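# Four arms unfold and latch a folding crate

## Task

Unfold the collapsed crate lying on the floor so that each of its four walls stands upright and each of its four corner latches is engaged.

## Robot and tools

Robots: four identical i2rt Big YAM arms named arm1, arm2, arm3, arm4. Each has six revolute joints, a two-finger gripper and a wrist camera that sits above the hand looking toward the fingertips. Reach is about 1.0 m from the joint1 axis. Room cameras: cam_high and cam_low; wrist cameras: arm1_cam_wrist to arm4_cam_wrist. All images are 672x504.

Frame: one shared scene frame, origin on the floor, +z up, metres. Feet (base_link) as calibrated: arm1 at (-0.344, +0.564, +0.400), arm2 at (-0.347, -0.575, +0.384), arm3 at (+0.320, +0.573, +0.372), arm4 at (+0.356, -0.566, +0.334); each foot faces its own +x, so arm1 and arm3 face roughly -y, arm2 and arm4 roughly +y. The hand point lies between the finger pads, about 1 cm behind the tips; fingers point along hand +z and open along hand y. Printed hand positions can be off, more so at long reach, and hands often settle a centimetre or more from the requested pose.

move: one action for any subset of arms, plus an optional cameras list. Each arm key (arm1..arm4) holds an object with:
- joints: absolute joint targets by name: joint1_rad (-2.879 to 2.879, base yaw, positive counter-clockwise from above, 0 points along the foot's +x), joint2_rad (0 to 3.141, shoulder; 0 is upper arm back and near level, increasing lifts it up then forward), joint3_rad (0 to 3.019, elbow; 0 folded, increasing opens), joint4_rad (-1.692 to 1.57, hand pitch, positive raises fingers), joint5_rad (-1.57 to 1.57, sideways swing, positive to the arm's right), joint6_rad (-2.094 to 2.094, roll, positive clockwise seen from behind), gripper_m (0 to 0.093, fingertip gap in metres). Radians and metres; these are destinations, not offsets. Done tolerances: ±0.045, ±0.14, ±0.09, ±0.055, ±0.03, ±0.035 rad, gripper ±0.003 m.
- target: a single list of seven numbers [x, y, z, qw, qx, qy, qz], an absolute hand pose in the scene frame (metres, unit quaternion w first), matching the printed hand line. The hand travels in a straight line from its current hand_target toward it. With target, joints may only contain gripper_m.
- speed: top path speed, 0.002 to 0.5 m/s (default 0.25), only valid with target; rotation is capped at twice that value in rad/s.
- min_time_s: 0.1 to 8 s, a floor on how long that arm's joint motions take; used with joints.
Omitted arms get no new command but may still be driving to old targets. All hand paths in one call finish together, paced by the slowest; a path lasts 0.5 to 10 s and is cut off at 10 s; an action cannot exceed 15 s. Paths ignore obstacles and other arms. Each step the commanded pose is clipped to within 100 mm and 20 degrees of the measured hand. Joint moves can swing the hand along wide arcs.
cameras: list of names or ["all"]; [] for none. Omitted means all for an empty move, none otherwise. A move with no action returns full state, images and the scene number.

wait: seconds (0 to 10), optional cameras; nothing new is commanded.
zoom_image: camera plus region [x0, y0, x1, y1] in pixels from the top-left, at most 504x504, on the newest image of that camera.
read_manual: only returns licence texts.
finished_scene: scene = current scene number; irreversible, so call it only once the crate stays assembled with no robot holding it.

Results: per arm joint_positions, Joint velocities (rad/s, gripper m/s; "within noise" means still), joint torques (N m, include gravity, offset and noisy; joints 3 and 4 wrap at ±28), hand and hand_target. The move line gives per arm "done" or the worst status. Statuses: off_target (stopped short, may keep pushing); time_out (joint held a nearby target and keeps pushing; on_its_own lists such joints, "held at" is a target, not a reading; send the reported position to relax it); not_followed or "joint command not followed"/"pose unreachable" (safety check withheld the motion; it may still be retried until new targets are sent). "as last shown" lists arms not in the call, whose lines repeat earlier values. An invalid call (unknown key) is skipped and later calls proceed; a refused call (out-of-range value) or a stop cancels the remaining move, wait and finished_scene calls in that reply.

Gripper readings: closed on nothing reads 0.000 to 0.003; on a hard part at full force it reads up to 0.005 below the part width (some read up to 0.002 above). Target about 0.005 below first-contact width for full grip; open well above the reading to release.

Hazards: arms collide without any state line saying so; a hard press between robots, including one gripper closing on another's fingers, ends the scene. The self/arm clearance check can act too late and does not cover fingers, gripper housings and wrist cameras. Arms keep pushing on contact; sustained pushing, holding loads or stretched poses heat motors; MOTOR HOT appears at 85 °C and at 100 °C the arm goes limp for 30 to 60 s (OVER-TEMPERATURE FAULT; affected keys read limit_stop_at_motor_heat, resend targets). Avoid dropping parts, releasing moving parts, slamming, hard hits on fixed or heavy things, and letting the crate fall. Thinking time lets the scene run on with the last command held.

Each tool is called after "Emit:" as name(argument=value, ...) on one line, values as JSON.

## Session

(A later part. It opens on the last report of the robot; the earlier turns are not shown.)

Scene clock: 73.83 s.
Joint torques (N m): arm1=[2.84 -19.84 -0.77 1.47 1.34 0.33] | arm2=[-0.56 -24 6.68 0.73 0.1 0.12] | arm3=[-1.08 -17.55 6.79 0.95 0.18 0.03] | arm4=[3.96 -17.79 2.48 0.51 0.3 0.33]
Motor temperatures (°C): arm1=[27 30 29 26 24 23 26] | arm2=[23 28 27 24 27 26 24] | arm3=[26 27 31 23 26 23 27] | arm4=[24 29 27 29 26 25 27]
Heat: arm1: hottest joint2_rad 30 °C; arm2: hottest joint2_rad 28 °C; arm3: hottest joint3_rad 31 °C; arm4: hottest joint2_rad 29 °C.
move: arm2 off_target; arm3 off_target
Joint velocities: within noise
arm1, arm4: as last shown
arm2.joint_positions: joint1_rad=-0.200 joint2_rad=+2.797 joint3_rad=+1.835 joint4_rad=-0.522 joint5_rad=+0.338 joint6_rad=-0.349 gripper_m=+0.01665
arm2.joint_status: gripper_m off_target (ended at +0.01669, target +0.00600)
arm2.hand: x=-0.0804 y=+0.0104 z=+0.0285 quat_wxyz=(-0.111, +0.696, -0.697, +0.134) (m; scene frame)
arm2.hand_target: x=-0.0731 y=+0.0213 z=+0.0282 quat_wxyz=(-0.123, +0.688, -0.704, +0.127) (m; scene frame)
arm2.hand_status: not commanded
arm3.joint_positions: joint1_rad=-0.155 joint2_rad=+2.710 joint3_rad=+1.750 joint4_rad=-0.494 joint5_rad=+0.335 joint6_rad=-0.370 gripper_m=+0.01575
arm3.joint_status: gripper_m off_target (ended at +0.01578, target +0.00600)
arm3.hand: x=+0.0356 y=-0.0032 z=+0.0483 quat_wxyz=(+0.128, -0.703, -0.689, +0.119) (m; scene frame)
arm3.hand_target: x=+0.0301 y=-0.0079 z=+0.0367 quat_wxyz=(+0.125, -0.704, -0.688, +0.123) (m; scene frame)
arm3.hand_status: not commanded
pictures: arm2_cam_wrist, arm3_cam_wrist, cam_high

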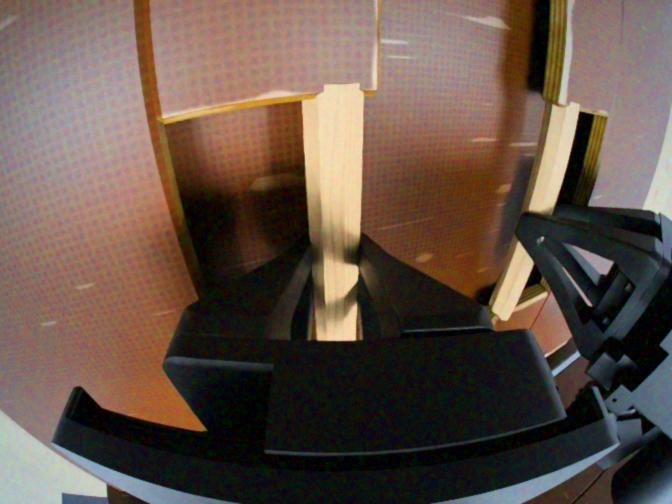

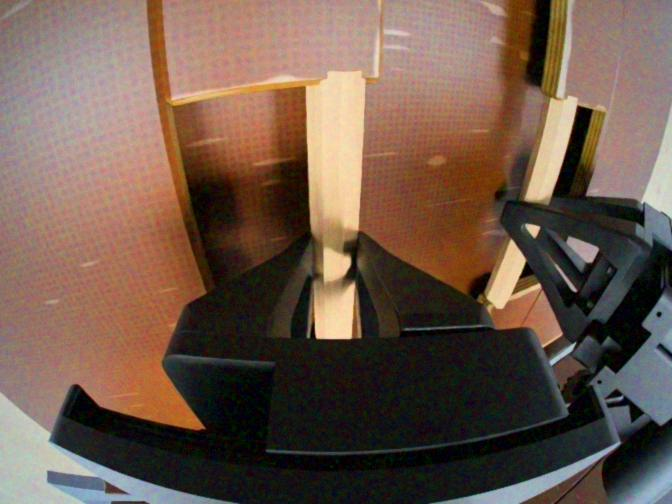

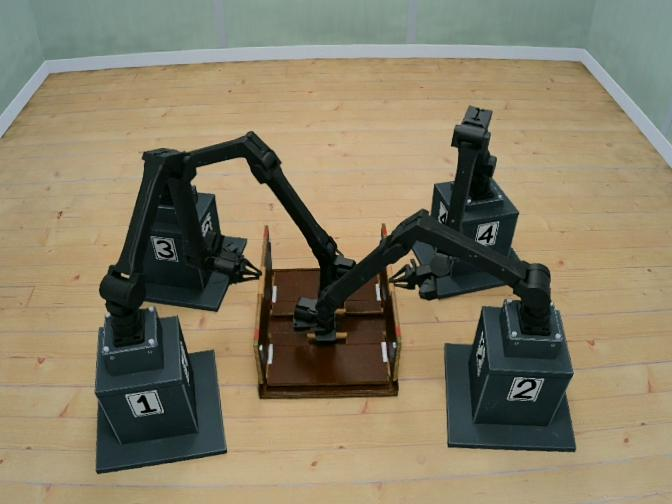

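Emit:
move(arm3={"target": [0.056, -0.007, 0.145, -0.2034, 0.6868, 0.6692, -0.1982], "speed": 0.12}, arm2={"target": [-0.108, 0.021, 0.140, 0.1982, -0.6692, 0.6868, -0.2034], "speed": 0.12}, cameras=[])

Emit:
move(arm3={"target": [0.117, -0.007, 0.230, -0.2856, 0.6569, 0.6401, -0.2782], "speed": 0.12}, arm2={"target": [-0.167, 0.022, 0.212, 0.2782, -0.6401, 0.6569, -0.2856], "speed": 0.12}, cameras=["cam_high"])

Scene clock: 85.77 s.
Joint torques (N m): arm1=[2.02 -19.84 -0.79 1.55 1.33 0.33] | arm2=[1.44 -30.21 2.85 -0.77 -0.07 0.53] | arm3=[0.79 -24.12 2.41 -0.36 0.32 0.15] | arm4=[3.9 -17.79 2.48 0.51 0.31 0.33]
Motor temperatures (°C): arm1=[27 30 28 26 24 23 26] | arm2=[23 28 27 24 27 26 25] | arm3=[26 28 31 23 26 23 28] | arm4=[24 30 27 29 26 25 28]
Heat: arm1: hottest joint2_rad 30 °C; arm2: hottest joint2_rad 28 °C; arm3: hottest joint3_rad 31 °C; arm4: hottest joint2_rad 30 °C.
move: arm2 off_target; arm3 off_target
Joint velocities: within noise
arm1, arm4: as last shown
arm2.joint_positions: joint1_rad=-0.123 joint2_rad=+2.642 joint3_rad=+1.670 joint4_rad=-0.467 joint5_rad=+0.576 joint6_rad=-0.294 gripper_m=+0.01674
arm2.joint_status: not commanded
arm2.hand: x=-0.0927 y=+0.0103 z=+0.1031 quat_wxyz=(-0.193, +0.675, -0.678, +0.217) (m; scene frame)
arm2.hand_target: x=-0.1023 y=+0.0225 z=+0.1382 quat_wxyz=(-0.202, +0.666, -0.689, +0.204) (m; scene frame)
arm2.hand_status: off_target (0.041 m and 2.0 deg from the pose sent, 0.115 m and 13.2 deg at the start)
arm3.joint_positions: joint1_rad=-0.081 joint2_rad=+2.575 joint3_rad=+1.605 joint4_rad=-0.440 joint5_rad=+0.566 joint6_rad=-0.312 gripper_m=+0.01578
arm3.joint_status: not commanded
arm3.hand: x=+0.0474 y=-0.0010 z=+0.1143 quat_wxyz=(+0.210, -0.688, -0.666, +0.197) (m; scene frame)
arm3.hand_target: x=+0.0541 y=-0.0088 z=+0.1433 quat_wxyz=(+0.204, -0.686, -0.668, +0.202) (m; scene frame)
arm3.hand_status: off_target (0.032 m and 0.9 deg from the pose sent, 0.099 m and 12.9 deg at the start)
pictures: none
No camera images: "cameras" was empty.

Scene clock: 87.60 s.
Joint torques (N m): arm1=[2.61 -20.19 -0.83 1.54 1.33 0.33] | arm2=[3.25 -28.45 3.66 -0.99 -0.18 0.56] | arm3=[0.85 -23.24 3.11 -1.18 0.63 0.18] | arm4=[3.96 -17.79 2.48 0.51 0.3 0.33]
Motor temperatures (°C): arm1=[27 30 28 26 25 23 26] | arm2=[23 28 27 24 27 26 25] | arm3=[26 28 31 23 26 23 28] | arm4=[24 30 27 29 26 25 28]
Heat: arm1: hottest joint2_rad 30 °C; arm2: hottest joint2_rad 28 °C; arm3: hottest joint3_rad 31 °C; arm4: hottest joint2_rad 30 °C.
move: arm2 off_target; arm3 off_target
Joint velocities: within noise
arm1, arm4: as last shown
arm2.joint_positions: joint1_rad=+0.011 joint2_rad=+2.519 joint3_rad=+1.582 joint4_rad=-0.573 joint5_rad=+0.834 joint6_rad=-0.139 gripper_m=+0.01696
arm2.joint_status: not commanded
arm2.hand: x=-0.1421 y=+0.0108 z=+0.1821 quat_wxyz=(-0.268, +0.642, -0.651, +0.305) (m; scene frame)
arm2.hand_target: x=-0.1654 y=+0.0228 z=+0.2100 quat_wxyz=(-0.278, +0.641, -0.656, +0.286) (m; scene frame)
arm2.hand_status: off_target (0.041 m and 2.6 deg from the pose sent, 0.132 m and 13.4 deg at the start)
arm3.joint_positions: joint1_rad=+0.057 joint2_rad=+2.429 joint3_rad=+1.496 joint4_rad=-0.527 joint5_rad=+0.810 joint6_rad=-0.166 gripper_m=+0.01598
arm3.joint_status: not commanded
arm3.hand: x=+0.1008 y=-0.0008 z=+0.1980 quat_wxyz=(+0.289, -0.662, -0.636, +0.270) (m; scene frame)
arm3.hand_target: x=+0.1111 y=-0.0064 z=+0.2282 quat_wxyz=(+0.285, -0.658, -0.640, +0.275) (m; scene frame)
arm3.hand_status: off_target (0.036 m and 1.3 deg from the pose sent, 0.135 m and 13.6 deg at the start)
pictures: cam_high

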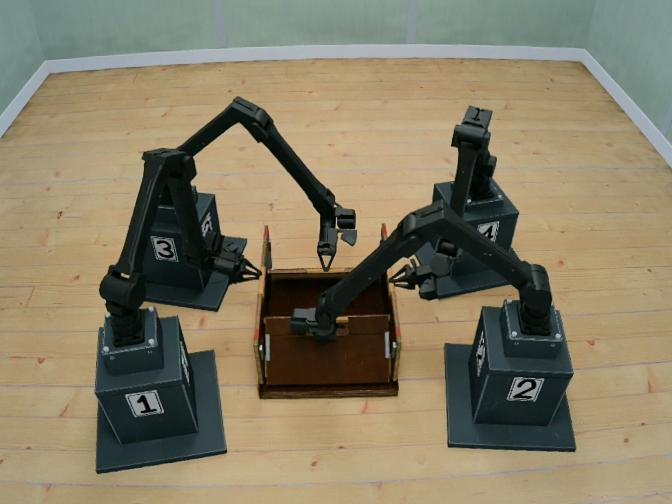

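Emit:
move(arm3={"target": [0.184, -0.008, 0.262, -0.3363, 0.6324, 0.6162, -0.3277], "speed": 0.12}, arm2={"target": [-0.245, 0.023, 0.253, 0.3277, -0.6162, 0.6324, -0.3363], "speed": 0.12}, cameras=[])

Emit:
move(arm3={"target": [0.243, -0.009, 0.270, -0.3796, 0.6074, 0.5918, -0.3698], "speed": 0.1}, arm2={"target": [-0.304, 0.024, 0.257, 0.3698, -0.5918, 0.6074, -0.3796], "speed": 0.1}, cameras=["cam_high"])

Scene clock: 91.27 s.
Joint torques (N m): arm1=[2.9 -19.49 -0.57 1.44 1.34 0.34] | arm2=[2.14 -25.47 5.89 -0.81 -0.02 0.4] | arm3=[1.55 -21.01 5.12 -1.63 0.35 0.18] | arm4=[3.9 -17.79 2.48 0.51 0.3 0.33]
Motor temperatures (°C): arm1=[27 30 28 26 25 23 26] | arm2=[23 28 27 24 27 26 25] | arm3=[26 28 31 23 26 23 28] | arm4=[24 30 27 29 26 25 28]
Heat: arm1: hottest joint2_rad 30 °C; arm2: hottest joint2_rad 28 °C; arm3: hottest joint3_rad 31 °C; arm4: hottest joint2_rad 30 °C.
move: arm2 off_target; arm3 off_target
Joint velocities: within noise
arm1, arm4: as last shown
arm2.joint_positions: joint1_rad=+0.182 joint2_rad=+2.470 joint3_rad=+1.601 joint4_rad=-0.852 joint5_rad=+0.985 joint6_rad=+0.136 gripper_m=+0.01697
arm2.joint_status: not commanded
arm2.hand: x=-0.2279 y=+0.0124 z=+0.2372 quat_wxyz=(-0.320, +0.619, -0.624, +0.353) (m; scene frame)
arm2.hand_target: x=-0.2445 y=+0.0241 z=+0.2531 quat_wxyz=(-0.329, +0.616, -0.632, +0.336) (m; scene frame)
arm2.hand_status: off_target (0.026 m and 2.3 deg from the pose sent, 0.126 m and 8.5 deg at the start)
arm3.joint_positions: joint1_rad=+0.204 joint2_rad=+2.394 joint3_rad=+1.498 joint4_rad=-0.731 joint5_rad=+0.991 joint6_rad=+0.064 gripper_m=+0.01598
arm3.joint_status: not commanded
arm3.hand: x=+0.1681 y=+0.0004 z=+0.2421 quat_wxyz=(+0.344, -0.636, -0.608, +0.327) (m; scene frame)
arm3.hand_target: x=+0.1828 y=-0.0084 z=+0.2617 quat_wxyz=(+0.337, -0.632, -0.616, +0.328) (m; scene frame)
arm3.hand_status: off_target (0.027 m and 1.4 deg from the pose sent, 0.105 m and 9.5 deg at the start)
pictures: none
No camera images: "cameras" was empty.

Scene clock: 92.93 s.
Joint torques (N m): arm1=[2.37 -20.01 -0.75 1.65 1.3 0.36] | arm2=[2.96 -24.64 6.65 -1.06 0.05 0.46] | arm3=[2.14 -19.19 6.38 -2.13 1.27 0.38] | arm4=[3.96 -17.79 2.5 0.51 0.31 0.33]
Motor temperatures (°C): arm1=[27 30 28 26 25 23 26] | arm2=[23 29 27 24 27 26 25] | arm3=[26 28 31 23 26 23 28] | arm4=[24 30 27 29 26 25 28]
Heat: arm1: hottest joint2_rad 30 °C; arm2: hottest joint2_rad 29 °C; arm3: hottest joint3_rad 31 °C; arm4: hottest joint2_rad 30 °C.
move: arm2 off_target; arm3 off_target
Joint velocities: within noise
arm1, arm4: as last shown
arm2.joint_positions: joint1_rad=+0.288 joint2_rad=+2.549 joint3_rad=+1.726 joint4_rad=-1.162 joint5_rad=+1.085 joint6_rad=+0.415 gripper_m=+0.01677
arm2.joint_status: not commanded
arm2.hand: x=-0.2804 y=+0.0132 z=+0.2483 quat_wxyz=(-0.359, +0.594, -0.601, +0.397) (m; scene frame)
arm2.hand_target: x=-0.3033 y=+0.0236 z=+0.2566 quat_wxyz=(-0.370, +0.593, -0.606, +0.380) (m; scene frame)
arm2.hand_status: off_target (0.027 m and 2.5 deg from the pose sent, 0.079 m and 7.4 deg at the start)
arm3.joint_positions: joint1_rad=+0.313 joint2_rad=+2.437 joint3_rad=+1.587 joint4_rad=-1.012 joint5_rad=+1.077 joint6_rad=+0.331 gripper_m=+0.01595
arm3.joint_status: not commanded
arm3.hand: x=+0.2224 y=-0.0004 z=+0.2586 quat_wxyz=(+0.378, -0.621, -0.585, +0.359) (m; scene frame)
arm3.hand_target: x=+0.2425 y=-0.0093 z=+0.2694 quat_wxyz=(+0.378, -0.608, -0.592, +0.370) (m; scene frame)
arm3.hand_status: off_target (0.025 m and 2.1 deg from the pose sent, 0.080 m and 7.4 deg at the start)
pictures: cam_high

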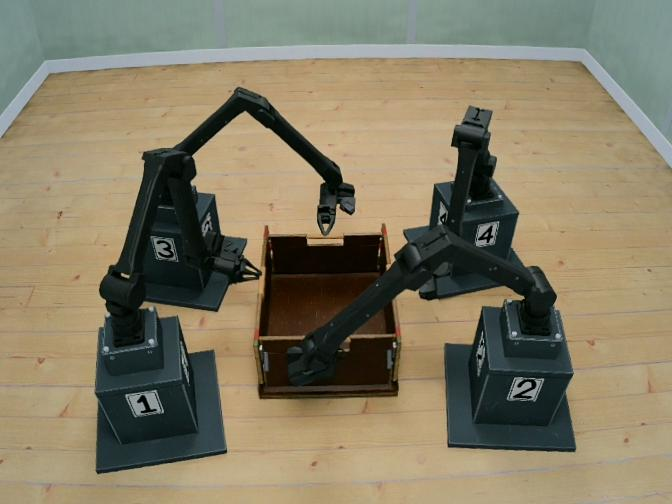

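Emit:
move(arm3={"target": [0.280, -0.010, 0.269, -0.3901, 0.6007, 0.5853, -0.3801], "speed": 0.08}, arm2={"target": [-0.322, 0.025, 0.256, 0.3801, -0.5853, 0.6007, -0.3901], "speed": 0.08}, arm1={"target": [0.009, 0.2115, 0.249, -0.0073, 0.0108, 0.8290, -0.5592], "speed": 0.08}, arm4={"target": [-0.045, -0.180, 0.249, 0.5592, -0.8290, 0.0108, -0.0073], "speed": 0.08}, cameras=[])

Emit:
move(arm3={"target": [0.300, -0.010, 0.269, -0.4005, 0.5938, 0.5786, -0.3903], "speed": 0.06}, arm2={"target": [-0.341, 0.025, 0.256, 0.3801, -0.5853, 0.6007, -0.3901], "speed": 0.06}, cameras=["cam_high", "cam_low"])

Scene clock: 98.03 s.
Joint torques (N m): arm1=[-0.97 -18.55 1.33 2.91 0.22 0.01] | arm2=[4.13 -24.53 6.75 -1.1 -0.11 0.48] | arm3=[2.49 -18.73 6.67 -2.24 0.54 0.26] | arm4=[0.15 -16.21 5.65 2.07 -0.58 -0.19]
Motor temperatures (°C): arm1=[27 30 28 26 25 23 26] | arm2=[23 29 27 24 27 26 25] | arm3=[26 28 31 23 26 23 28] | arm4=[24 31 27 29 26 25 28]
Heat: arm1: hottest joint2_rad 30 °C; arm2: hottest joint2_rad 29 °C; arm3: hottest joint3_rad 31 °C; arm4: hottest joint2_rad 31 °C.
move: arm1 off_target; arm2 off_target; arm3 off_target; arm4 off_target
Joint velocities: within noise
arm1.joint_positions: joint1_rad=+0.924 joint2_rad=+2.367 joint3_rad=+0.813 joint4_rad=+0.778 joint5_rad=+0.981 joint6_rad=-0.888 gripper_m=+0.01571
arm1.joint_status: not commanded
arm1.hand: x=+0.0094 y=+0.2249 z=+0.2449 quat_wxyz=(+0.007, -0.005, -0.832, +0.555) (m; scene frame)
arm1.hand_target: x=+0.0106 y=+0.2164 z=+0.2484 quat_wxyz=(+0.003, -0.009, -0.830, +0.558) (m; scene frame)
arm1.hand_status: off_target (0.014 m and 1.0 deg from the pose sent, 0.017 m and 0.7 deg at the start)
arm2.joint_positions: joint1_rad=+0.308 joint2_rad=+2.584 joint3_rad=+1.780 joint4_rad=-1.271 joint5_rad=+1.105 joint6_rad=+0.507 gripper_m=+0.01677
arm2.joint_status: not commanded
arm2.hand: x=-0.2905 y=+0.0139 z=+0.2496 quat_wxyz=(-0.367, +0.584, -0.596, +0.411) (m; scene frame)
arm2.hand_target: x=-0.3215 y=+0.0247 z=+0.2567 quat_wxyz=(-0.381, +0.586, -0.600, +0.389) (m; scene frame)
arm2.hand_status: off_target (0.034 m and 2.8 deg from the pose sent, 0.044 m and 2.7 deg at the start)
arm3.joint_positions: joint1_rad=+0.373 joint2_rad=+2.487 joint3_rad=+1.662 joint4_rad=-1.198 joint5_rad=+1.105 joint6_rad=+0.501 gripper_m=+0.01588
arm3.joint_status: not commanded
arm3.hand: x=+0.2538 y=-0.0004 z=+0.2609 quat_wxyz=(+0.396, -0.611, -0.574, +0.374) (m; scene frame)
arm3.hand_target: x=+0.2792 y=-0.0096 z=+0.2687 quat_wxyz=(+0.390, -0.601, -0.585, +0.380) (m; scene frame)
arm3.hand_status: off_target (0.029 m and 2.0 deg from the pose sent, 0.059 m and 3.6 deg at the start)
arm4.joint_positions: joint1_rad=+0.889 joint2_rad=+2.200 joint3_rad=+0.894 joint4_rad=+0.549 joint5_rad=+0.999 joint6_rad=-0.901 gripper_m=+0.01623
arm4.joint_status: not commanded
arm4.hand: x=-0.0411 y=-0.1973 z=+0.2468 quat_wxyz=(-0.560, +0.828, -0.015, +0.011) (m; scene frame)
arm4.hand_target: x=-0.0470 y=-0.1844 z=+0.2503 quat_wxyz=(-0.561, +0.828, -0.012, +0.005) (m; scene frame)
arm4.hand_status: off_target (0.018 m and 0.6 deg from the pose sent, 0.021 m and 1.2 deg at the start)
pictures: none
No camera images: "cameras" was empty.

Scene clock: 99.30 s.
Joint torques (N m): arm1=[-1.32 -18.37 1.5 2.69 0.19 0.01] | arm2=[5.54 -24.76 6.84 -1.13 -0.59 0.53] | arm3=[4.31 -19.96 6.75 -2.54 0.36 0.3] | arm4=[0.15 -16.26 5.67 2.07 -0.58 -0.18]
Motor temperatures (°C): arm1=[27 30 28 26 25 23 26] | arm2=[23 29 27 24 27 26 25] | arm3=[26 28 31 23 26 23 28] | arm4=[24 31 27 29 26 25 28]
Heat: arm1: hottest joint2_rad 30 °C; arm2: hottest joint2_rad 29 °C; arm3: hottest joint3_rad 31 °C; arm4: hottest joint2_rad 31 °C.
move: arm2 off_target; arm3 off_target
Joint velocities: within noise
arm1.joint_positions: joint1_rad=+0.924 joint2_rad=+2.367 joint3_rad=+0.813 joint4_rad=+0.778 joint5_rad=+0.981 joint6_rad=-0.890 gripper_m=+0.01571
arm1.joint_status: not commanded
arm1.hand: x=+0.0094 y=+0.2249 z=+0.2449 quat_wxyz=(+0.008, -0.004, -0.832, +0.555) (m; scene frame)
arm1.hand_target: x=+0.0106 y=+0.2164 z=+0.2484 quat_wxyz=(+0.004, -0.009, -0.830, +0.558) (m; scene frame)
arm1.hand_status: not commanded
arm2.joint_positions: joint1_rad=+0.320 joint2_rad=+2.602 joint3_rad=+1.812 joint4_rad=-1.334 joint5_rad=+1.100 joint6_rad=+0.558 gripper_m=+0.01676
arm2.joint_status: not commanded
arm2.hand: x=-0.2980 y=+0.0140 z=+0.2498 quat_wxyz=(-0.367, +0.580, -0.597, +0.416) (m; scene frame)
arm2.hand_target: x=-0.3396 y=+0.0236 z=+0.2562 quat_wxyz=(-0.380, +0.586, -0.601, +0.389) (m; scene frame)
arm2.hand_status: off_target (0.045 m and 3.4 deg from the pose sent, 0.052 m and 2.8 deg at the start)
arm3.joint_positions: joint1_rad=+0.394 joint2_rad=+2.527 joint3_rad=+1.716 joint4_rad=-1.314 joint5_rad=+1.121 joint6_rad=+0.605 gripper_m=+0.01587
arm3.joint_status: not commanded
arm3.hand: x=+0.2646 y=-0.0003 z=+0.2606 quat_wxyz=(+0.409, -0.606, -0.564, +0.383) (m; scene frame)
arm3.hand_target: x=+0.2987 y=-0.0090 z=+0.2689 quat_wxyz=(+0.400, -0.593, -0.579, +0.391) (m; scene frame)
arm3.hand_status: off_target (0.038 m and 2.6 deg from the pose sent, 0.048 m and 2.8 deg at the start)
arm4: as last shown
arm4.hand_target: x=-0.0470 y=-0.1844 z=+0.2503 quat_wxyz=(-0.561, +0.828, -0.013, +0.005) (m; scene frame)
pictures: cam_high, cam_low

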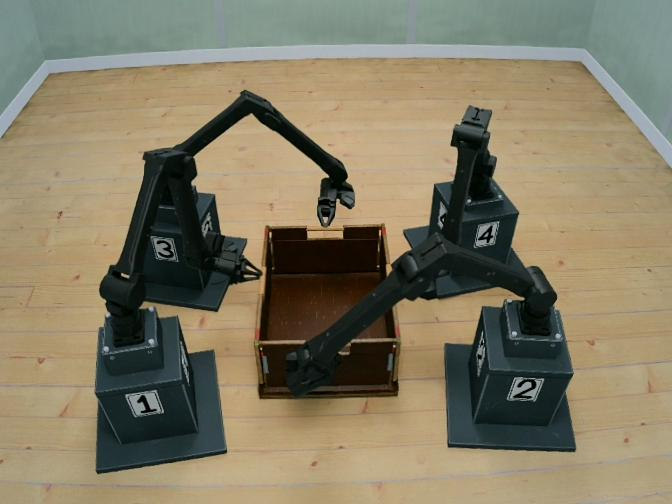

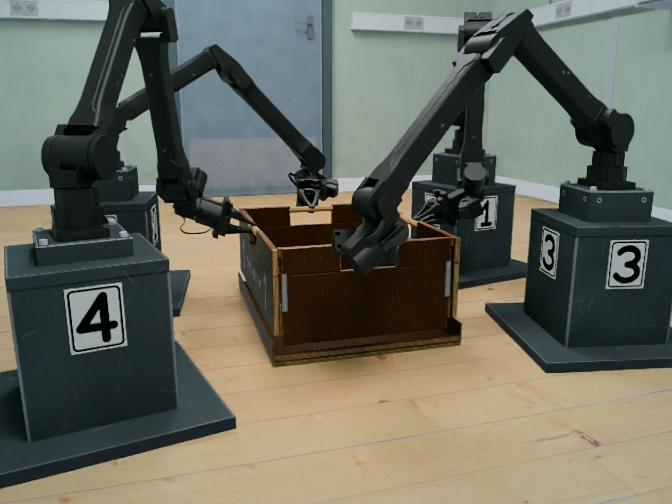

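Emit:
zoom_image(camera="cam_high", region=[245, 215, 415, 405])

Emit:
zoom_image(camera="cam_low", region=[235, 195, 475, 370])

Scaled by 2.653 from the camera's 672x504 image, which has a finer 960x720 frame.

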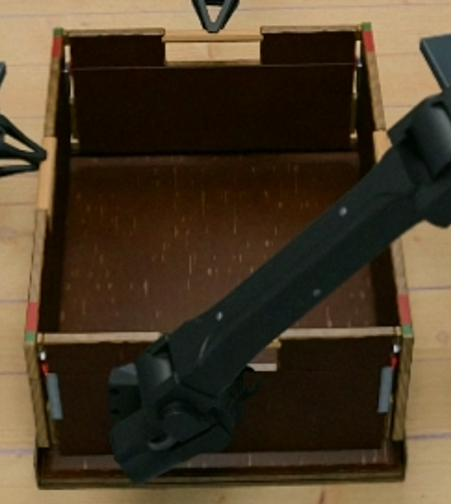

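Scaled by 2.100 from the camera's 672x504 image, which has a finer 960x720 frame.

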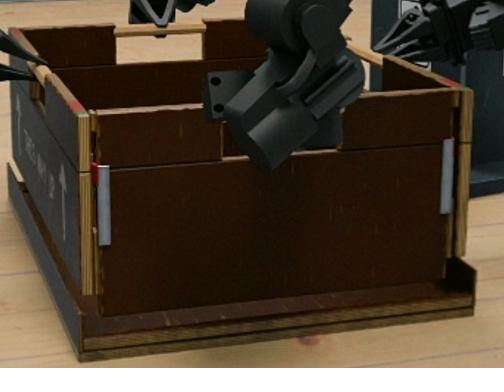

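Emit:
zoom_image(camera="cam_low", region=[430, 225, 475, 315])

Emit:
zoom_image(camera="cam_low", region=[265, 235, 310, 325])

Emit:
zoom_image(camera="cam_high", region=[250, 335, 285, 395])

Emit:
zoom_image(camera="cam_high", region=[375, 335, 410, 395])

Scaled by 5.600 from the camera's 672x504 image, which has a finer 960x720 frame.

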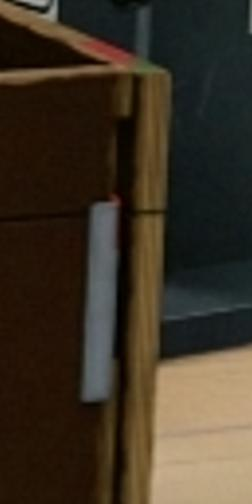

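Scaled by 5.600 from the camera's 672x504 image, which has a finer 960x720 frame.

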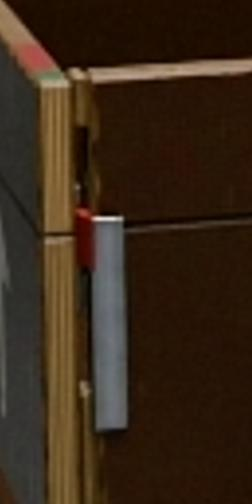

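Scaled by 8.400 from the camera's 672x504 image, which has a finer 960x720 frame.

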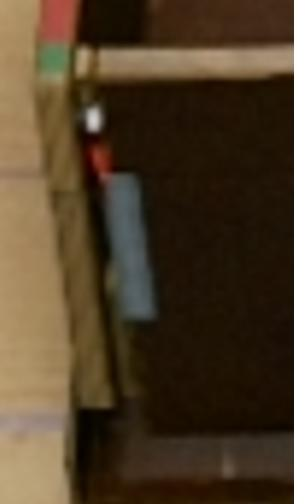

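Scaled by 8.400 from the camera's 672x504 image, which has a finer 960x720 frame.

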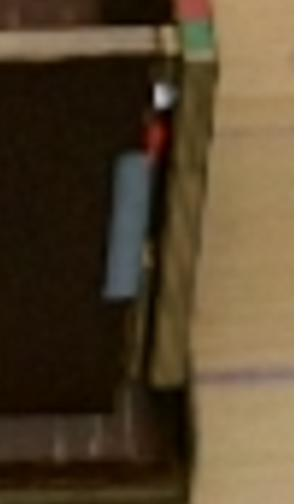

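Emit:
zoom_image(camera="cam_high", region=[258, 220, 298, 260])

Emit:
zoom_image(camera="cam_high", region=[360, 220, 400, 260])

Scaled by 12.600 from the camera's 672x504 image, which has a finer 960x720 frame.

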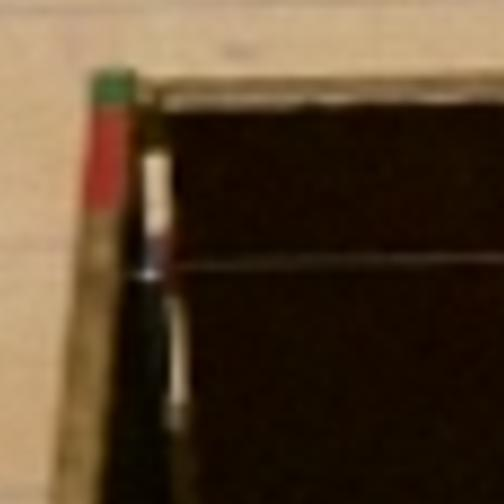

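Scaled by 12.600 from the camera's 672x504 image, which has a finer 960x720 frame.

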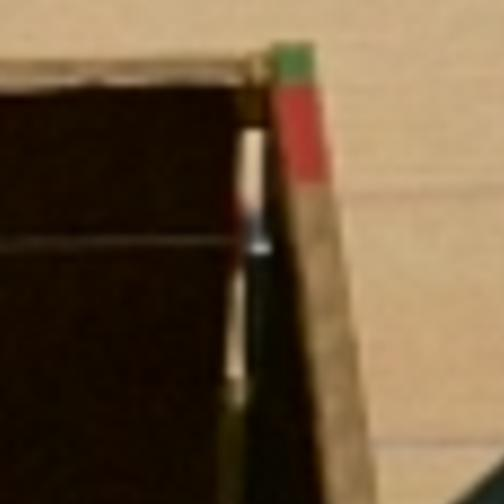

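Emit:
move(arm3={"target": [0.267, -0.008, 0.269, -0.4005, 0.5938, 0.5786, -0.3903], "speed": 0.06}, arm2={"target": [-0.309, 0.025, 0.256, 0.3801, -0.5853, 0.6007, -0.3901], "speed": 0.06}, arm1={"target": [0.009, 0.2215, 0.249, -0.0073, 0.0108, 0.8290, -0.5592], "speed": 0.06}, arm4={"target": [-0.045, -0.190, 0.249, 0.5592, -0.8290, 0.0108, -0.0073], "speed": 0.06}, cameras=["cam_high", "cam_low"])

Emit:
zoom_image(camera="cam_high", region=[245, 215, 415, 405])

Emit:
zoom_image(camera="cam_low", region=[235, 195, 475, 370])

Scene clock: 106.87 s.
Joint torques (N m): arm1=[-0.62 -18.61 0.99 2 0.82 0.11] | arm2=[1.26 -25.88 4.94 0.73 0.02 -0.04] | arm3=[-0.21 -20.84 4.03 0.24 0.78 -0.2] | arm4=[0.79 -16.56 4.86 1.51 -0.39 -0.04]
Motor temperatures (°C): arm1=[27 30 28 26 24 23 26] | arm2=[23 30 27 24 27 26 25] | arm3=[26 28 31 23 26 23 28] | arm4=[24 31 27 29 27 25 28]
Heat: arm1: hottest joint2_rad 30 °C; arm2: hottest joint2_rad 30 °C; arm3: hottest joint3_rad 31 °C; arm4: hottest joint2_rad 31 °C.
move: arm1 done; arm2 off_target; arm3 off_target; arm4 done
Joint velocities: within noise
arm1.joint_positions: joint1_rad=+0.924 joint2_rad=+2.367 joint3_rad=+0.813 joint4_rad=+0.778 joint5_rad=+0.982 joint6_rad=-0.890 gripper_m=+0.01571
arm1.joint_status: not commanded
arm1.hand: x=+0.0092 y=+0.2248 z=+0.2450 quat_wxyz=(+0.008, -0.004, -0.832, +0.555) (m; scene frame)
arm1.hand_target: x=+0.0091 y=+0.2215 z=+0.2489 quat_wxyz=(+0.007, -0.011, -0.829, +0.559) (m; scene frame)
arm1.hand_status: done (0.005 m and 1.0 deg from the pose sent, 0.005 m and 1.0 deg at the start)
arm2.joint_positions: joint1_rad=+0.320 joint2_rad=+2.593 joint3_rad=+1.791 joint4_rad=-1.294 joint5_rad=+1.111 joint6_rad=+0.525 gripper_m=+0.01676
arm2.joint_status: not commanded
arm2.hand: x=-0.2971 y=+0.0140 z=+0.2491 quat_wxyz=(-0.371, +0.585, -0.591, +0.413) (m; scene frame)
arm2.hand_target: x=-0.3090 y=+0.0239 z=+0.2568 quat_wxyz=(-0.378, +0.586, -0.599, +0.393) (m; scene frame)
arm2.hand_status: off_target (0.018 m and 3.0 deg from the pose sent, 0.017 m and 3.4 deg at the start)
arm3.joint_positions: joint1_rad=+0.394 joint2_rad=+2.518 joint3_rad=+1.694 joint4_rad=-1.273 joint5_rad=+1.135 joint6_rad=+0.564 gripper_m=+0.01585
arm3.joint_status: not commanded
arm3.hand: x=+0.2636 y=-0.0003 z=+0.2602 quat_wxyz=(+0.409, -0.598, -0.571, +0.386) (m; scene frame)
arm3.hand_target: x=+0.2670 y=-0.0073 z=+0.2697 quat_wxyz=(+0.401, -0.595, -0.577, +0.391) (m; scene frame)
arm3.hand_status: off_target (0.012 m and 1.4 deg from the pose sent, 0.012 m and 2.6 deg at the start)
arm4.joint_positions: joint1_rad=+0.889 joint2_rad=+2.200 joint3_rad=+0.894 joint4_rad=+0.549 joint5_rad=+0.999 joint6_rad=-0.901 gripper_m=+0.01623
arm4.joint_status: not commanded
arm4.hand: x=-0.0411 y=-0.1973 z=+0.2468 quat_wxyz=(-0.560, +0.828, -0.015, +0.011) (m; scene frame)
arm4.hand_target: x=-0.0450 y=-0.1901 z=+0.2490 quat_wxyz=(-0.559, +0.829, -0.011, +0.007) (m; scene frame)
arm4.hand_status: done (0.009 m and 0.6 deg from the pose sent, 0.009 m and 0.6 deg at the start)
pictures: cam_high, cam_low

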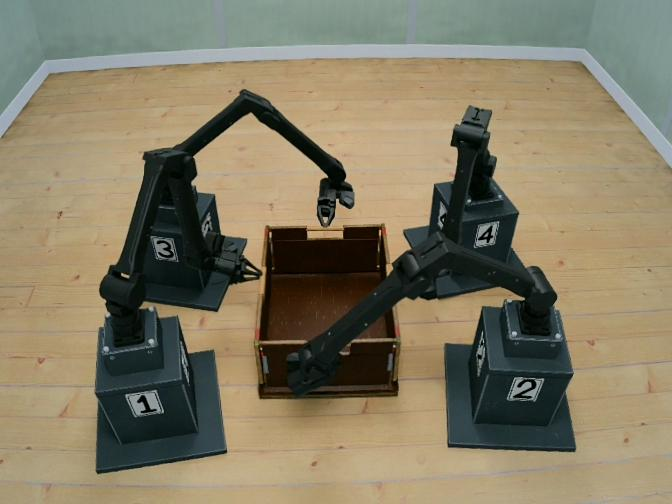

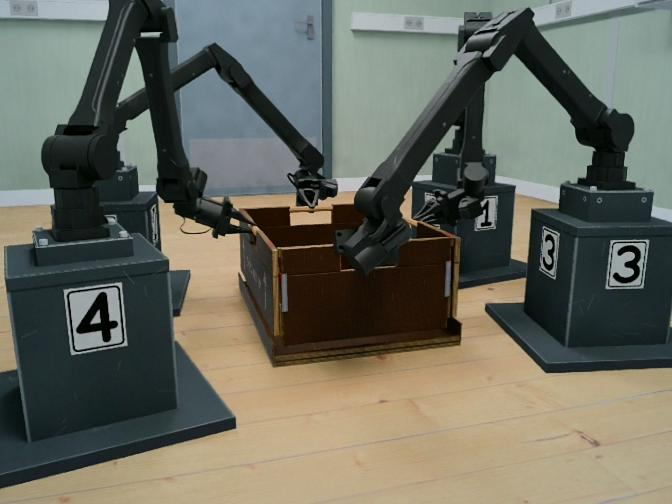

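Scaled by 2.653 from the camera's 672x504 image, which has a finer 960x720 frame.

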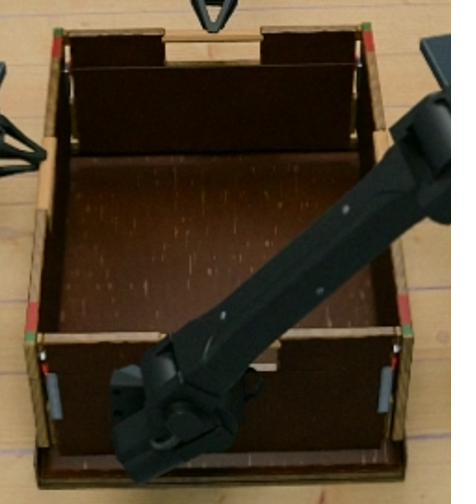

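Scaled by 2.100 from the camera's 672x504 image, which has a finer 960x720 frame.

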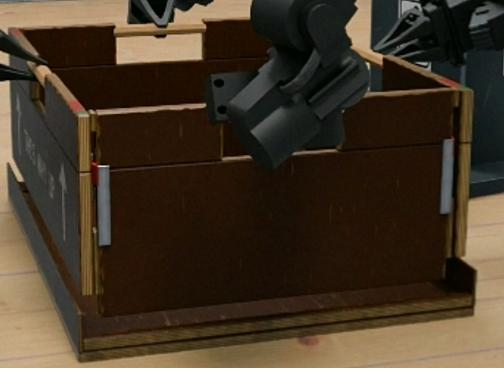

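Emit:
move(arm3={"target": [0.250, -0.006, 0.269, -0.4005, 0.5938, 0.5786, -0.3903], "speed": 0.06}, arm2={"target": [-0.293, 0.024, 0.256, 0.3801, -0.5853, 0.6007, -0.3901], "speed": 0.06}, cameras=["cam_high", "cam_low"])

Emit:
zoom_image(camera="cam_high", region=[245, 215, 415, 405])

Scene clock: 109.90 s.
Joint torques (N m): arm1=[-0.79 -19.08 1.09 2.02 0.83 0.11] | arm2=[-0.97 -25.47 5.01 0.95 0.16 -0.1] | arm3=[-1.85 -20.66 4.16 0.34 0.82 -0.29] | arm4=[0.79 -16.56 4.85 1.52 -0.39 -0.04]
Motor temperatures (°C): arm1=[27 30 28 26 24 23 26] | arm2=[23 30 27 24 27 26 25] | arm3=[26 28 30 23 26 23 28] | arm4=[24 31 27 29 26 25 28]
Heat: arm1: hottest joint2_rad 30 °C; arm2: hottest joint2_rad 30 °C; arm3: hottest joint3_rad 30 °C; arm4: hottest joint2_rad 31 °C.
move: arm2 off_target; arm3 off_target
Joint velocities: within noise
arm1, arm4: as last shown
arm2.joint_positions: joint1_rad=+0.320 joint2_rad=+2.575 joint3_rad=+1.756 joint4_rad=-1.229 joint5_rad=+1.119 joint6_rad=+0.481 gripper_m=+0.01676
arm2.joint_status: not commanded
arm2.hand: x=-0.2965 y=+0.0137 z=+0.2488 quat_wxyz=(-0.376, +0.591, -0.587, +0.406) (m; scene frame)
arm2.hand_target: x=-0.2933 y=+0.0235 z=+0.2559 quat_wxyz=(-0.380, +0.584, -0.601, +0.390) (m; scene frame)
arm2.hand_status: off_target (0.013 m and 2.5 deg from the pose sent, 0.013 m and 3.0 deg at the start)
arm3.joint_positions: joint1_rad=+0.396 joint2_rad=+2.498 joint3_rad=+1.656 joint4_rad=-1.199 joint5_rad=+1.146 joint6_rad=+0.507 gripper_m=+0.01585
arm3.joint_status: not commanded
arm3.hand: x=+0.2636 y=+0.0001 z=+0.2600 quat_wxyz=(+0.402, -0.591, -0.579, +0.392) (m; scene frame)
arm3.hand_target: x=+0.2557 y=-0.0058 z=+0.2687 quat_wxyz=(+0.400, -0.590, -0.581, +0.391) (m; scene frame)
arm3.hand_status: off_target (0.017 m and 0.4 deg from the pose sent, 0.017 m and 1.4 deg at the start)
pictures: cam_high, cam_low

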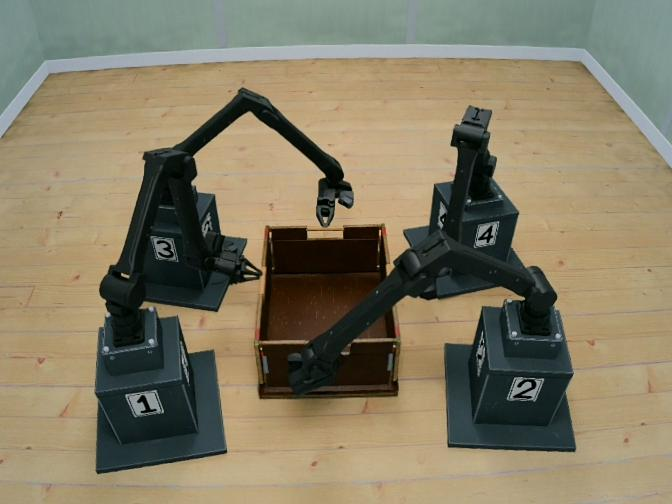

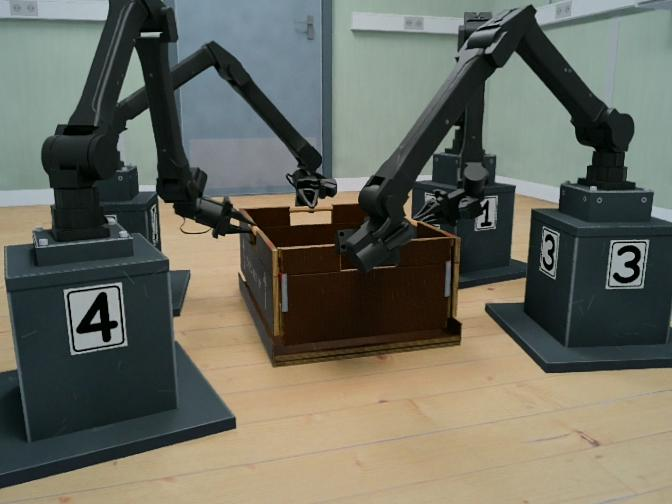

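Scaled by 2.653 from the camera's 672x504 image, which has a finer 960x720 frame.

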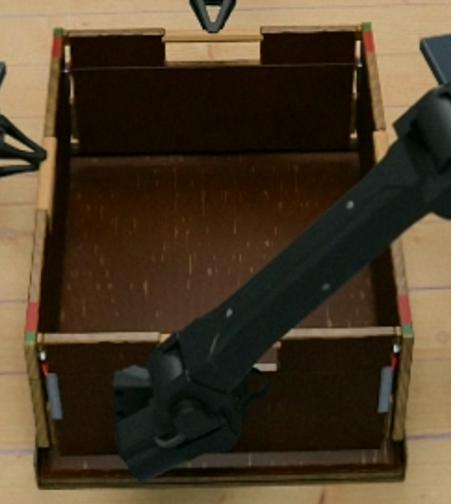

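Emit:
move(arm3={"target": [0.265, -0.006, 0.268, -0.4005, 0.5938, 0.5786, -0.3903], "speed": 0.06, "joints": {"gripper_m": 0.034}}, arm2={"target": [-0.303, 0.022, 0.256, 0.3801, -0.5853, 0.6007, -0.3901], "speed": 0.06, "joints": {"gripper_m": 0.034}}, arm1={"joints": {"gripper_m": 0.034}}, arm4={"joints": {"gripper_m": 0.034}}, cameras=["cam_high"])

Scene clock: 112.97 s.
Joint torques (N m): arm1=[-0.85 -18.78 1.05 2.02 0.63 0.13] | arm2=[0.67 -25.35 5.57 -0.59 0.44 0.16] | arm3=[0.26 -19.49 5.72 -0.98 0.47 0.24] | arm4=[1.2 -16.56 4.85 1.54 0.12 -0.01]
Motor temperatures (°C): arm1=[27 30 28 26 24 23 26] | arm2=[23 30 27 24 27 26 25] | arm3=[26 28 30 23 26 23 28] | arm4=[24 31 27 29 26 25 28]
Heat: arm1: hottest joint2_rad 30 °C; arm2: hottest joint2_rad 30 °C; arm3: hottest joint3_rad 30 °C; arm4: hottest joint2_rad 31 °C.
move: arm1 done; arm2 off_target; arm3 off_target; arm4 done
Joint velocities: within noise
arm1.joint_positions: joint1_rad=+0.924 joint2_rad=+2.366 joint3_rad=+0.813 joint4_rad=+0.778 joint5_rad=+0.987 joint6_rad=-0.899 gripper_m=+0.03396
arm1.joint_status: all done
arm1.hand: x=+0.0090 y=+0.2244 z=+0.2462 quat_wxyz=(+0.012, -0.002, -0.831, +0.556) (m; scene frame)
arm1.hand_target: x=+0.0090 y=+0.2215 z=+0.2490 quat_wxyz=(+0.010, -0.007, -0.829, +0.559) (m; scene frame)
arm1.hand_status: not commanded
arm2.joint_positions: joint1_rad=+0.323 joint2_rad=+2.575 joint3_rad=+1.756 joint4_rad=-1.208 joint5_rad=+1.097 joint6_rad=+0.481 gripper_m=+0.03389
arm2.joint_status: all done
arm2.hand: x=-0.3002 y=+0.0149 z=+0.2444 quat_wxyz=(-0.373, +0.590, -0.597, +0.395) (m; scene frame)
arm2.hand_target: x=-0.3055 y=+0.0228 z=+0.2542 quat_wxyz=(-0.379, +0.586, -0.603, +0.386) (m; scene frame)
arm2.hand_status: off_target (0.014 m and 1.2 deg from the pose sent, 0.013 m and 2.5 deg at the start)
arm3.joint_positions: joint1_rad=+0.390 joint2_rad=+2.498 joint3_rad=+1.656 joint4_rad=-1.205 joint5_rad=+1.146 joint6_rad=+0.492 gripper_m=+0.03390
arm3.joint_status: all done
arm3.hand: x=+0.2599 y=+0.0012 z=+0.2604 quat_wxyz=(+0.408, -0.587, -0.583, +0.386) (m; scene frame)
arm3.hand_target: x=+0.2616 y=-0.0066 z=+0.2672 quat_wxyz=(+0.400, -0.595, -0.578, +0.389) (m; scene frame)
arm3.hand_status: off_target (0.012 m and 1.3 deg from the pose sent, 0.010 m and 0.4 deg at the start)
arm4.joint_positions: joint1_rad=+0.873 joint2_rad=+2.200 joint3_rad=+0.895 joint4_rad=+0.549 joint5_rad=+0.975 joint6_rad=-0.914 gripper_m=+0.03395
arm4.joint_status: all done
arm4.hand: x=-0.0395 y=-0.1918 z=+0.2447 quat_wxyz=(-0.554, +0.832, -0.011, +0.010) (m; scene frame)
arm4.hand_target: x=-0.0427 y=-0.1863 z=+0.2479 quat_wxyz=(-0.557, +0.831, -0.010, +0.009) (m; scene frame)
arm4.hand_status: not commanded
pictures: cam_high

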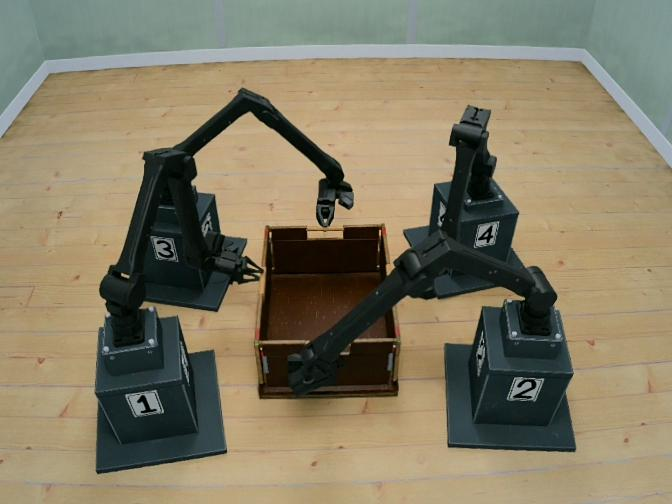

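Emit:
move(arm1={"target": [0.010, 0.300, 0.280, -0.0073, 0.0108, 0.8290, -0.5592], "speed": 0.1, "joints": {"gripper_m": 0.048}}, arm4={"target": [-0.045, -0.266, 0.281, 0.5592, -0.8290, 0.0108, -0.0073], "speed": 0.1, "joints": {"gripper_m": 0.048}}, arm3={"target": [0.345, -0.009, 0.303, -0.4005, 0.5938, 0.5786, -0.3903], "speed": 0.1, "joints": {"gripper_m": 0.048}}, arm2={"target": [-0.387, 0.024, 0.288, 0.3801, -0.5853, 0.6007, -0.3901], "speed": 0.1, "joints": {"gripper_m": 0.048}}, cameras=["cam_high", "cam_low"])

Emit:
zoom_image(camera="cam_high", region=[245, 215, 415, 405])

Emit:
zoom_image(camera="cam_low", region=[235, 195, 475, 370])

Scene clock: 118.27 s.
Joint torques (N m): arm1=[0.15 -17.79 1.14 1.03 0.76 0.3] | arm2=[0.67 -23.65 7.42 -1.01 0.37 0.22] | arm3=[0.21 -18.61 7.51 -1.43 0.36 0.25] | arm4=[2.26 -15.56 3.93 0.65 0.45 0.37]
Motor temperatures (°C): arm1=[27 31 28 26 24 23 26] | arm2=[23 30 27 24 27 26 25] | arm3=[26 29 30 23 26 23 28] | arm4=[24 31 27 29 26 25 28]
Heat: arm1: hottest joint2_rad 31 °C; arm2: hottest joint2_rad 30 °C; arm3: hottest joint3_rad 30 °C; arm4: hottest joint2_rad 31 °C.
move: arm1 done; arm2 done; arm3 off_target; arm4 done
Joint velocities: within noise
arm1.joint_positions: joint1_rad=+1.097 joint2_rad=+2.229 joint3_rad=+0.726 joint4_rad=+0.489 joint5_rad=+1.106 joint6_rad=-0.613 gripper_m=+0.04794
arm1.joint_status: all done
arm1.hand: x=+0.0067 y=+0.2964 z=+0.2778 quat_wxyz=(+0.012, -0.009, -0.829, +0.559) (m; scene frame)
arm1.hand_target: x=+0.0093 y=+0.2987 z=+0.2808 quat_wxyz=(+0.008, -0.011, -0.828, +0.560) (m; scene frame)
arm1.hand_status: done (0.005 m and 0.6 deg from the pose sent, 0.083 m and 1.2 deg at the start)
arm2.joint_positions: joint1_rad=+0.454 joint2_rad=+2.581 joint3_rad=+1.889 joint4_rad=-1.539 joint5_rad=+1.038 joint6_rad=+0.714 gripper_m=+0.04786
arm2.joint_status: all done
arm2.hand: x=-0.3827 y=+0.0164 z=+0.2869 quat_wxyz=(-0.378, +0.589, -0.595, +0.396) (m; scene frame)
arm2.hand_target: x=-0.3870 y=+0.0239 z=+0.2876 quat_wxyz=(-0.380, +0.585, -0.600, +0.390) (m; scene frame)
arm2.hand_status: done (0.009 m and 1.1 deg from the pose sent, 0.098 m and 1.2 deg at the start)
arm3.joint_positions: joint1_rad=+0.514 joint2_rad=+2.498 joint3_rad=+1.783 joint4_rad=-1.547 joint5_rad=+1.075 joint6_rad=+0.740 gripper_m=+0.04787
arm3.joint_status: all done
arm3.hand: x=+0.3367 y=-0.0013 z=+0.3040 quat_wxyz=(+0.407, -0.590, -0.579, +0.388) (m; scene frame)
arm3.hand_target: x=+0.3436 y=-0.0092 z=+0.3028 quat_wxyz=(+0.401, -0.595, -0.578, +0.390) (m; scene frame)
arm3.hand_status: off_target (0.011 m and 0.9 deg from the pose sent, 0.096 m and 1.3 deg at the start)
arm4.joint_positions: joint1_rad=+1.027 joint2_rad=+2.067 joint3_rad=+0.826 joint4_rad=+0.321 joint5_rad=+1.085 joint6_rad=-0.720 gripper_m=+0.04792
arm4.joint_status: all done
arm4.hand: x=-0.0460 y=-0.2622 z=+0.2808 quat_wxyz=(-0.561, +0.828, -0.007, +0.010) (m; scene frame)
arm4.hand_target: x=-0.0450 y=-0.2654 z=+0.2814 quat_wxyz=(-0.560, +0.828, -0.010, +0.008) (m; scene frame)
arm4.hand_status: done (0.004 m and 0.5 deg from the pose sent, 0.083 m and 0.7 deg at the start)
pictures: cam_high, cam_low

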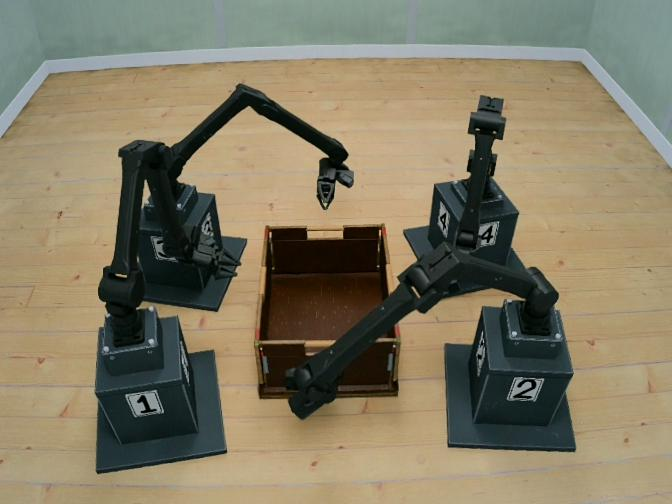

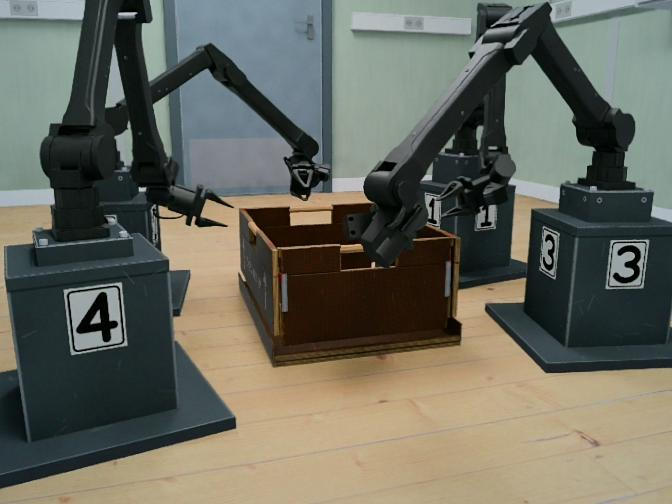

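Scaled by 2.653 from the camera's 672x504 image, which has a finer 960x720 frame.

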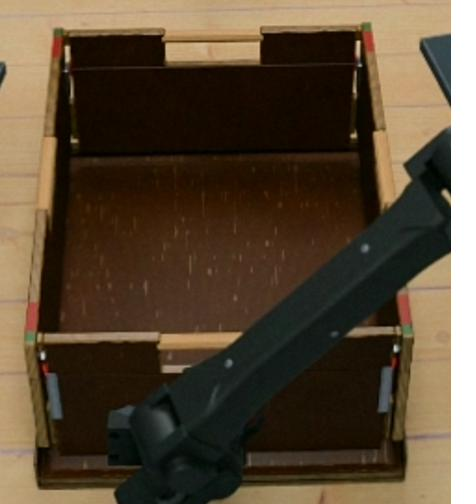

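Scaled by 2.100 from the camera's 672x504 image, which has a finer 960x720 frame.

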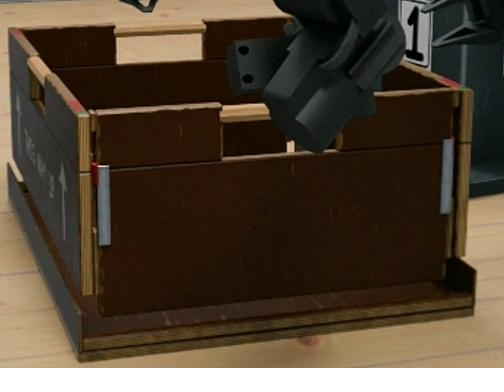

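Emit:
finished_scene(scene=2)

The scene is finished: the task was done.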